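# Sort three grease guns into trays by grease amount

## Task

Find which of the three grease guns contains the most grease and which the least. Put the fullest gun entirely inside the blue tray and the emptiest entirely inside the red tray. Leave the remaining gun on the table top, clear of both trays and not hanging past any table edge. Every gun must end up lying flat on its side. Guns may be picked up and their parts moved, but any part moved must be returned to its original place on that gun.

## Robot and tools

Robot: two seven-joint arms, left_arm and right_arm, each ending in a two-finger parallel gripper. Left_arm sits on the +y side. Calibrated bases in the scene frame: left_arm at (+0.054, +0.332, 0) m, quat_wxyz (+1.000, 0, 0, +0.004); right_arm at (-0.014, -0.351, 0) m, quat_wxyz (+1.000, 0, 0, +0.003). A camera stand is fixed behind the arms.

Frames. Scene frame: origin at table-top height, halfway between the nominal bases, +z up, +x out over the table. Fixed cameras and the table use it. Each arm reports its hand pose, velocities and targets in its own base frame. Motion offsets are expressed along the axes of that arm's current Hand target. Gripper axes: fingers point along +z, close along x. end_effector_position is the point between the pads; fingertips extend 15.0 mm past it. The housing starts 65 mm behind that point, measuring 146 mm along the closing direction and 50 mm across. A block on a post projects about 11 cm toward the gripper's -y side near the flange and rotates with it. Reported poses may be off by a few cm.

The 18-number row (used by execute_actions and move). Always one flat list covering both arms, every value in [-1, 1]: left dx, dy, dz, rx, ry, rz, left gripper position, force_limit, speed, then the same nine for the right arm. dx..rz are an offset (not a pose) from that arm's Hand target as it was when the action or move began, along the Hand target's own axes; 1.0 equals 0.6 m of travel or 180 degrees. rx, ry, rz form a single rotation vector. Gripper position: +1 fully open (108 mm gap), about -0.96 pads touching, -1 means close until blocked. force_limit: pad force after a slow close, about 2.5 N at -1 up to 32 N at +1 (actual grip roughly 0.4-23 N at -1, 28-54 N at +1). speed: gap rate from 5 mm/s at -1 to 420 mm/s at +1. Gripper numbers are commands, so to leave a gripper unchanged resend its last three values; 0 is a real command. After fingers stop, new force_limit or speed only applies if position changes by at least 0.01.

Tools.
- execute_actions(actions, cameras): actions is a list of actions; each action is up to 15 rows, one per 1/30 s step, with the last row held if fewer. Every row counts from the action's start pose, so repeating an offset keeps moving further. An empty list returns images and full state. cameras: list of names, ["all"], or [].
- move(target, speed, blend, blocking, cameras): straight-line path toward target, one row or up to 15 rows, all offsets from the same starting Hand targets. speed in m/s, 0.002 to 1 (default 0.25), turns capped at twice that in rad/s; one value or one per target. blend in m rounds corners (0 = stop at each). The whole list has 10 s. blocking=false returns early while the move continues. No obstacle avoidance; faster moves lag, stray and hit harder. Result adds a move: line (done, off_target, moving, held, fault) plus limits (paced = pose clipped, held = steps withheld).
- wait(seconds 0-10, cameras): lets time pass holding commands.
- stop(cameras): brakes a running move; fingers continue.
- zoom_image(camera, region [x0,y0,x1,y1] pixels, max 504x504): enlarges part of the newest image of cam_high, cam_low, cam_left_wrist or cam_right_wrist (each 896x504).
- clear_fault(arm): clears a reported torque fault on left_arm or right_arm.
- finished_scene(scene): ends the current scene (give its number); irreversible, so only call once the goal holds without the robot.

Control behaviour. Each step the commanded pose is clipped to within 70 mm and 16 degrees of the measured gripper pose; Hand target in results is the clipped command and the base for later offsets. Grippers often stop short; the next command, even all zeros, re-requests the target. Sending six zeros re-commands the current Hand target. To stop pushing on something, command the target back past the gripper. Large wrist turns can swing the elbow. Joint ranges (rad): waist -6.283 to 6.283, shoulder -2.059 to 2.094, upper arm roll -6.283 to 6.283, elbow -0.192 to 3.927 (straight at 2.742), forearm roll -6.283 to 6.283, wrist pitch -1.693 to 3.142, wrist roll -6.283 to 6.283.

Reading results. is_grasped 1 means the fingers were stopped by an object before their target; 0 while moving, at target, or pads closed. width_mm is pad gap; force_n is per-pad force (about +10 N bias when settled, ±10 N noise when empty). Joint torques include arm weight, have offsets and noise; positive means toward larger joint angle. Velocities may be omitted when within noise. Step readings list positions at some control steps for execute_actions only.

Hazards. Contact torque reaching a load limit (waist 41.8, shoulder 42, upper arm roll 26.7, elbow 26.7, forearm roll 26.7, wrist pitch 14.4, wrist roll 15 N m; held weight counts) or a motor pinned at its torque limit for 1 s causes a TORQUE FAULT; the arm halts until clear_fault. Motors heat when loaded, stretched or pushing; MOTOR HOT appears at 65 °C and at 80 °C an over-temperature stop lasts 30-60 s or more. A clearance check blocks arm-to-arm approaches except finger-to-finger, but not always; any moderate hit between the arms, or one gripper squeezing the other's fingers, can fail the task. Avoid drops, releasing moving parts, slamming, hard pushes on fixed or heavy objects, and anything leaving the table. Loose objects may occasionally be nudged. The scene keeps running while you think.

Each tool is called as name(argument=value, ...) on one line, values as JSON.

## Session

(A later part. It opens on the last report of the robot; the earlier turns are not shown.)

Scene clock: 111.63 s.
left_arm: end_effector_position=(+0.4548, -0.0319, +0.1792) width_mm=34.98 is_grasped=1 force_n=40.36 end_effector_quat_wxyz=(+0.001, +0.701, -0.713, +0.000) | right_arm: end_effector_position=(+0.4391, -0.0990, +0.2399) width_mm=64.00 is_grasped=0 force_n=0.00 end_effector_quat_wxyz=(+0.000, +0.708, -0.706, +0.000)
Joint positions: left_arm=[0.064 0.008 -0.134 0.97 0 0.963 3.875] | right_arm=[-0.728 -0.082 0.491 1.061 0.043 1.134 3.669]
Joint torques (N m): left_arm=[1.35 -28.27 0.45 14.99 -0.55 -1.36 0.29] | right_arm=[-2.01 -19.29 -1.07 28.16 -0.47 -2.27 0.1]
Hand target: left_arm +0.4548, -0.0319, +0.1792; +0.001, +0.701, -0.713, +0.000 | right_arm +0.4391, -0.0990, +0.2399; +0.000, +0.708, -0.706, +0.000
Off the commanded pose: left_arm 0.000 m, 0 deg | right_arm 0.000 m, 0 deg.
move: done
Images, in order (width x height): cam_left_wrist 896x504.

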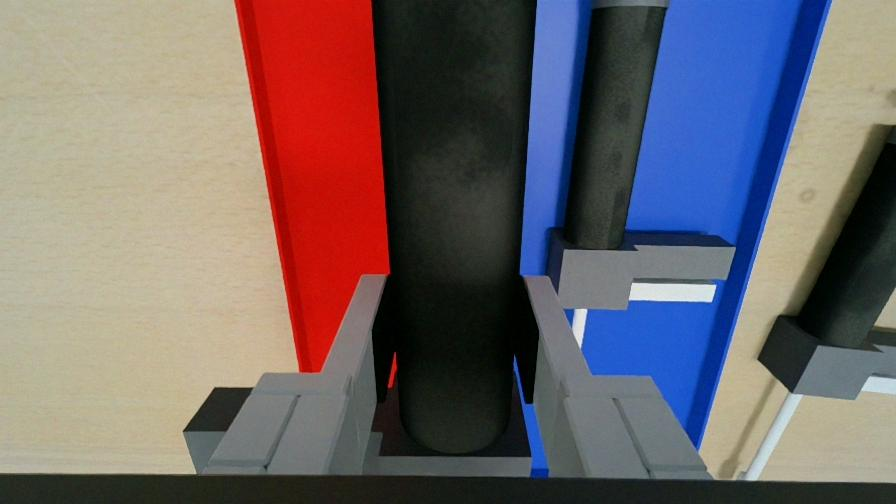

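move(target=[[-0.0145,0,0.05,0,0,0,-1,0.6,-0.3,0,0,0,0,0,0,0.2,0,0.2],[-0.0145,0,0.2425,0,0,0,-1,0.6,-0.3,0,0,0,0,0,0,0.2,0,0.2],[-0.0145,0,0.2425,0,0,0,-0.1,0,0.2,0,0,0,0,0,0,0.2,0,0.2],[-0.0145,0,-0.1,0,0,0,-0.1,0,0.2,0,0,0,0,0,0,0.2,0,0.2]], speed=[0.25,0.15,0.2,0.3], blend=[0.015,0,0,0], cameras=["cam_left_wrist","cam_low","cam_high"])

Scene clock: 115.50 s.
left_arm: end_effector_position=(+0.4550, -0.0231, +0.2392) width_mm=47.50 is_grasped=0 force_n=0.00 end_effector_quat_wxyz=(+0.001, +0.701, -0.713, +0.000) | right_arm: end_effector_position=(+0.4391, -0.0990, +0.2399) width_mm=64.00 is_grasped=0 force_n=0.00 end_effector_quat_wxyz=(+0.000, +0.708, -0.706, +0.000)
Joint positions: left_arm=[0.077 -0.054 -0.124 1.079 -0.009 1.134 3.901] | right_arm=[-0.728 -0.082 0.491 1.061 0.043 1.134 3.669]
Joint torques (N m): left_arm=[1.29 -25.18 0.53 13.88 0.26 -1.25 0.36] | right_arm=[-1.55 -18.43 -0.67 28.22 -0.6 -2.52 0.24]
Hand target: left_arm +0.4550, -0.0231, +0.2392; +0.001, +0.701, -0.713, +0.000 | right_arm +0.4391, -0.0990, +0.2399; +0.000, +0.708, -0.706, +0.000
Off the commanded pose: left_arm 0.000 m, 0 deg | right_arm 0.000 m, 0 deg.
move: done
Images, in order (width x height): cam_high 896x504, cam_low 896x504, cam_left_wrist 896x504.

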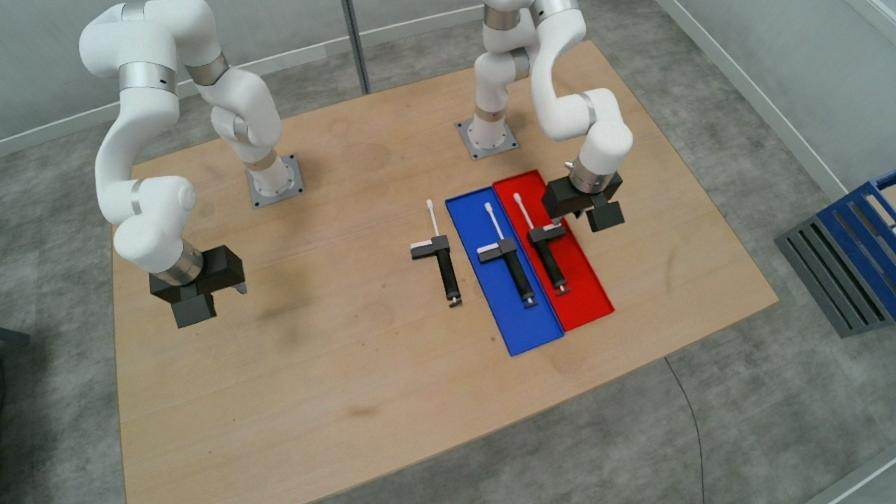

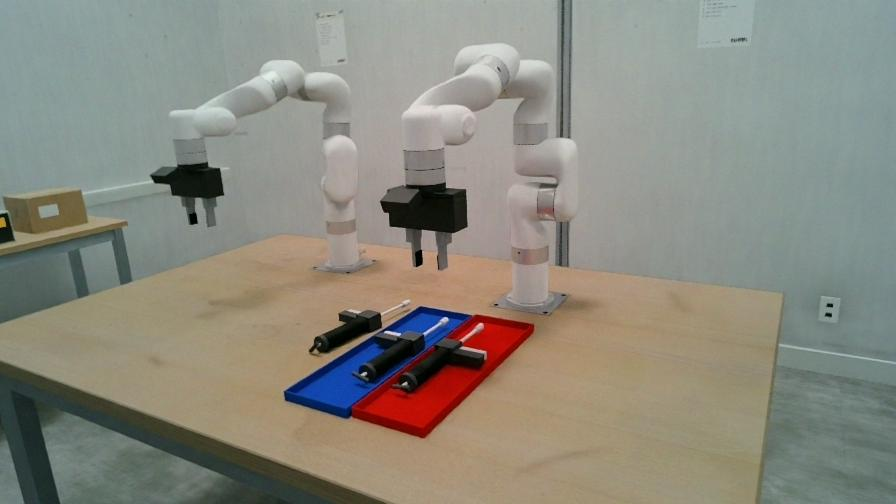

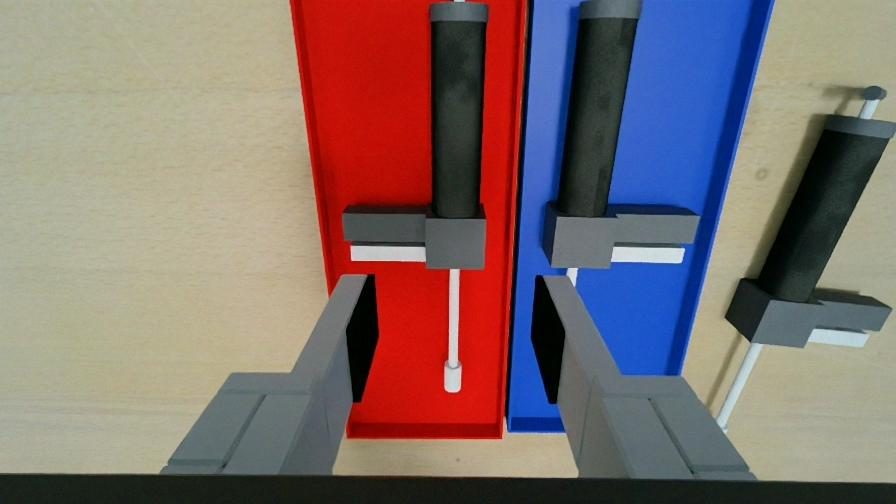

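finished_scene(scene=2)

The scene is finished: the task was done.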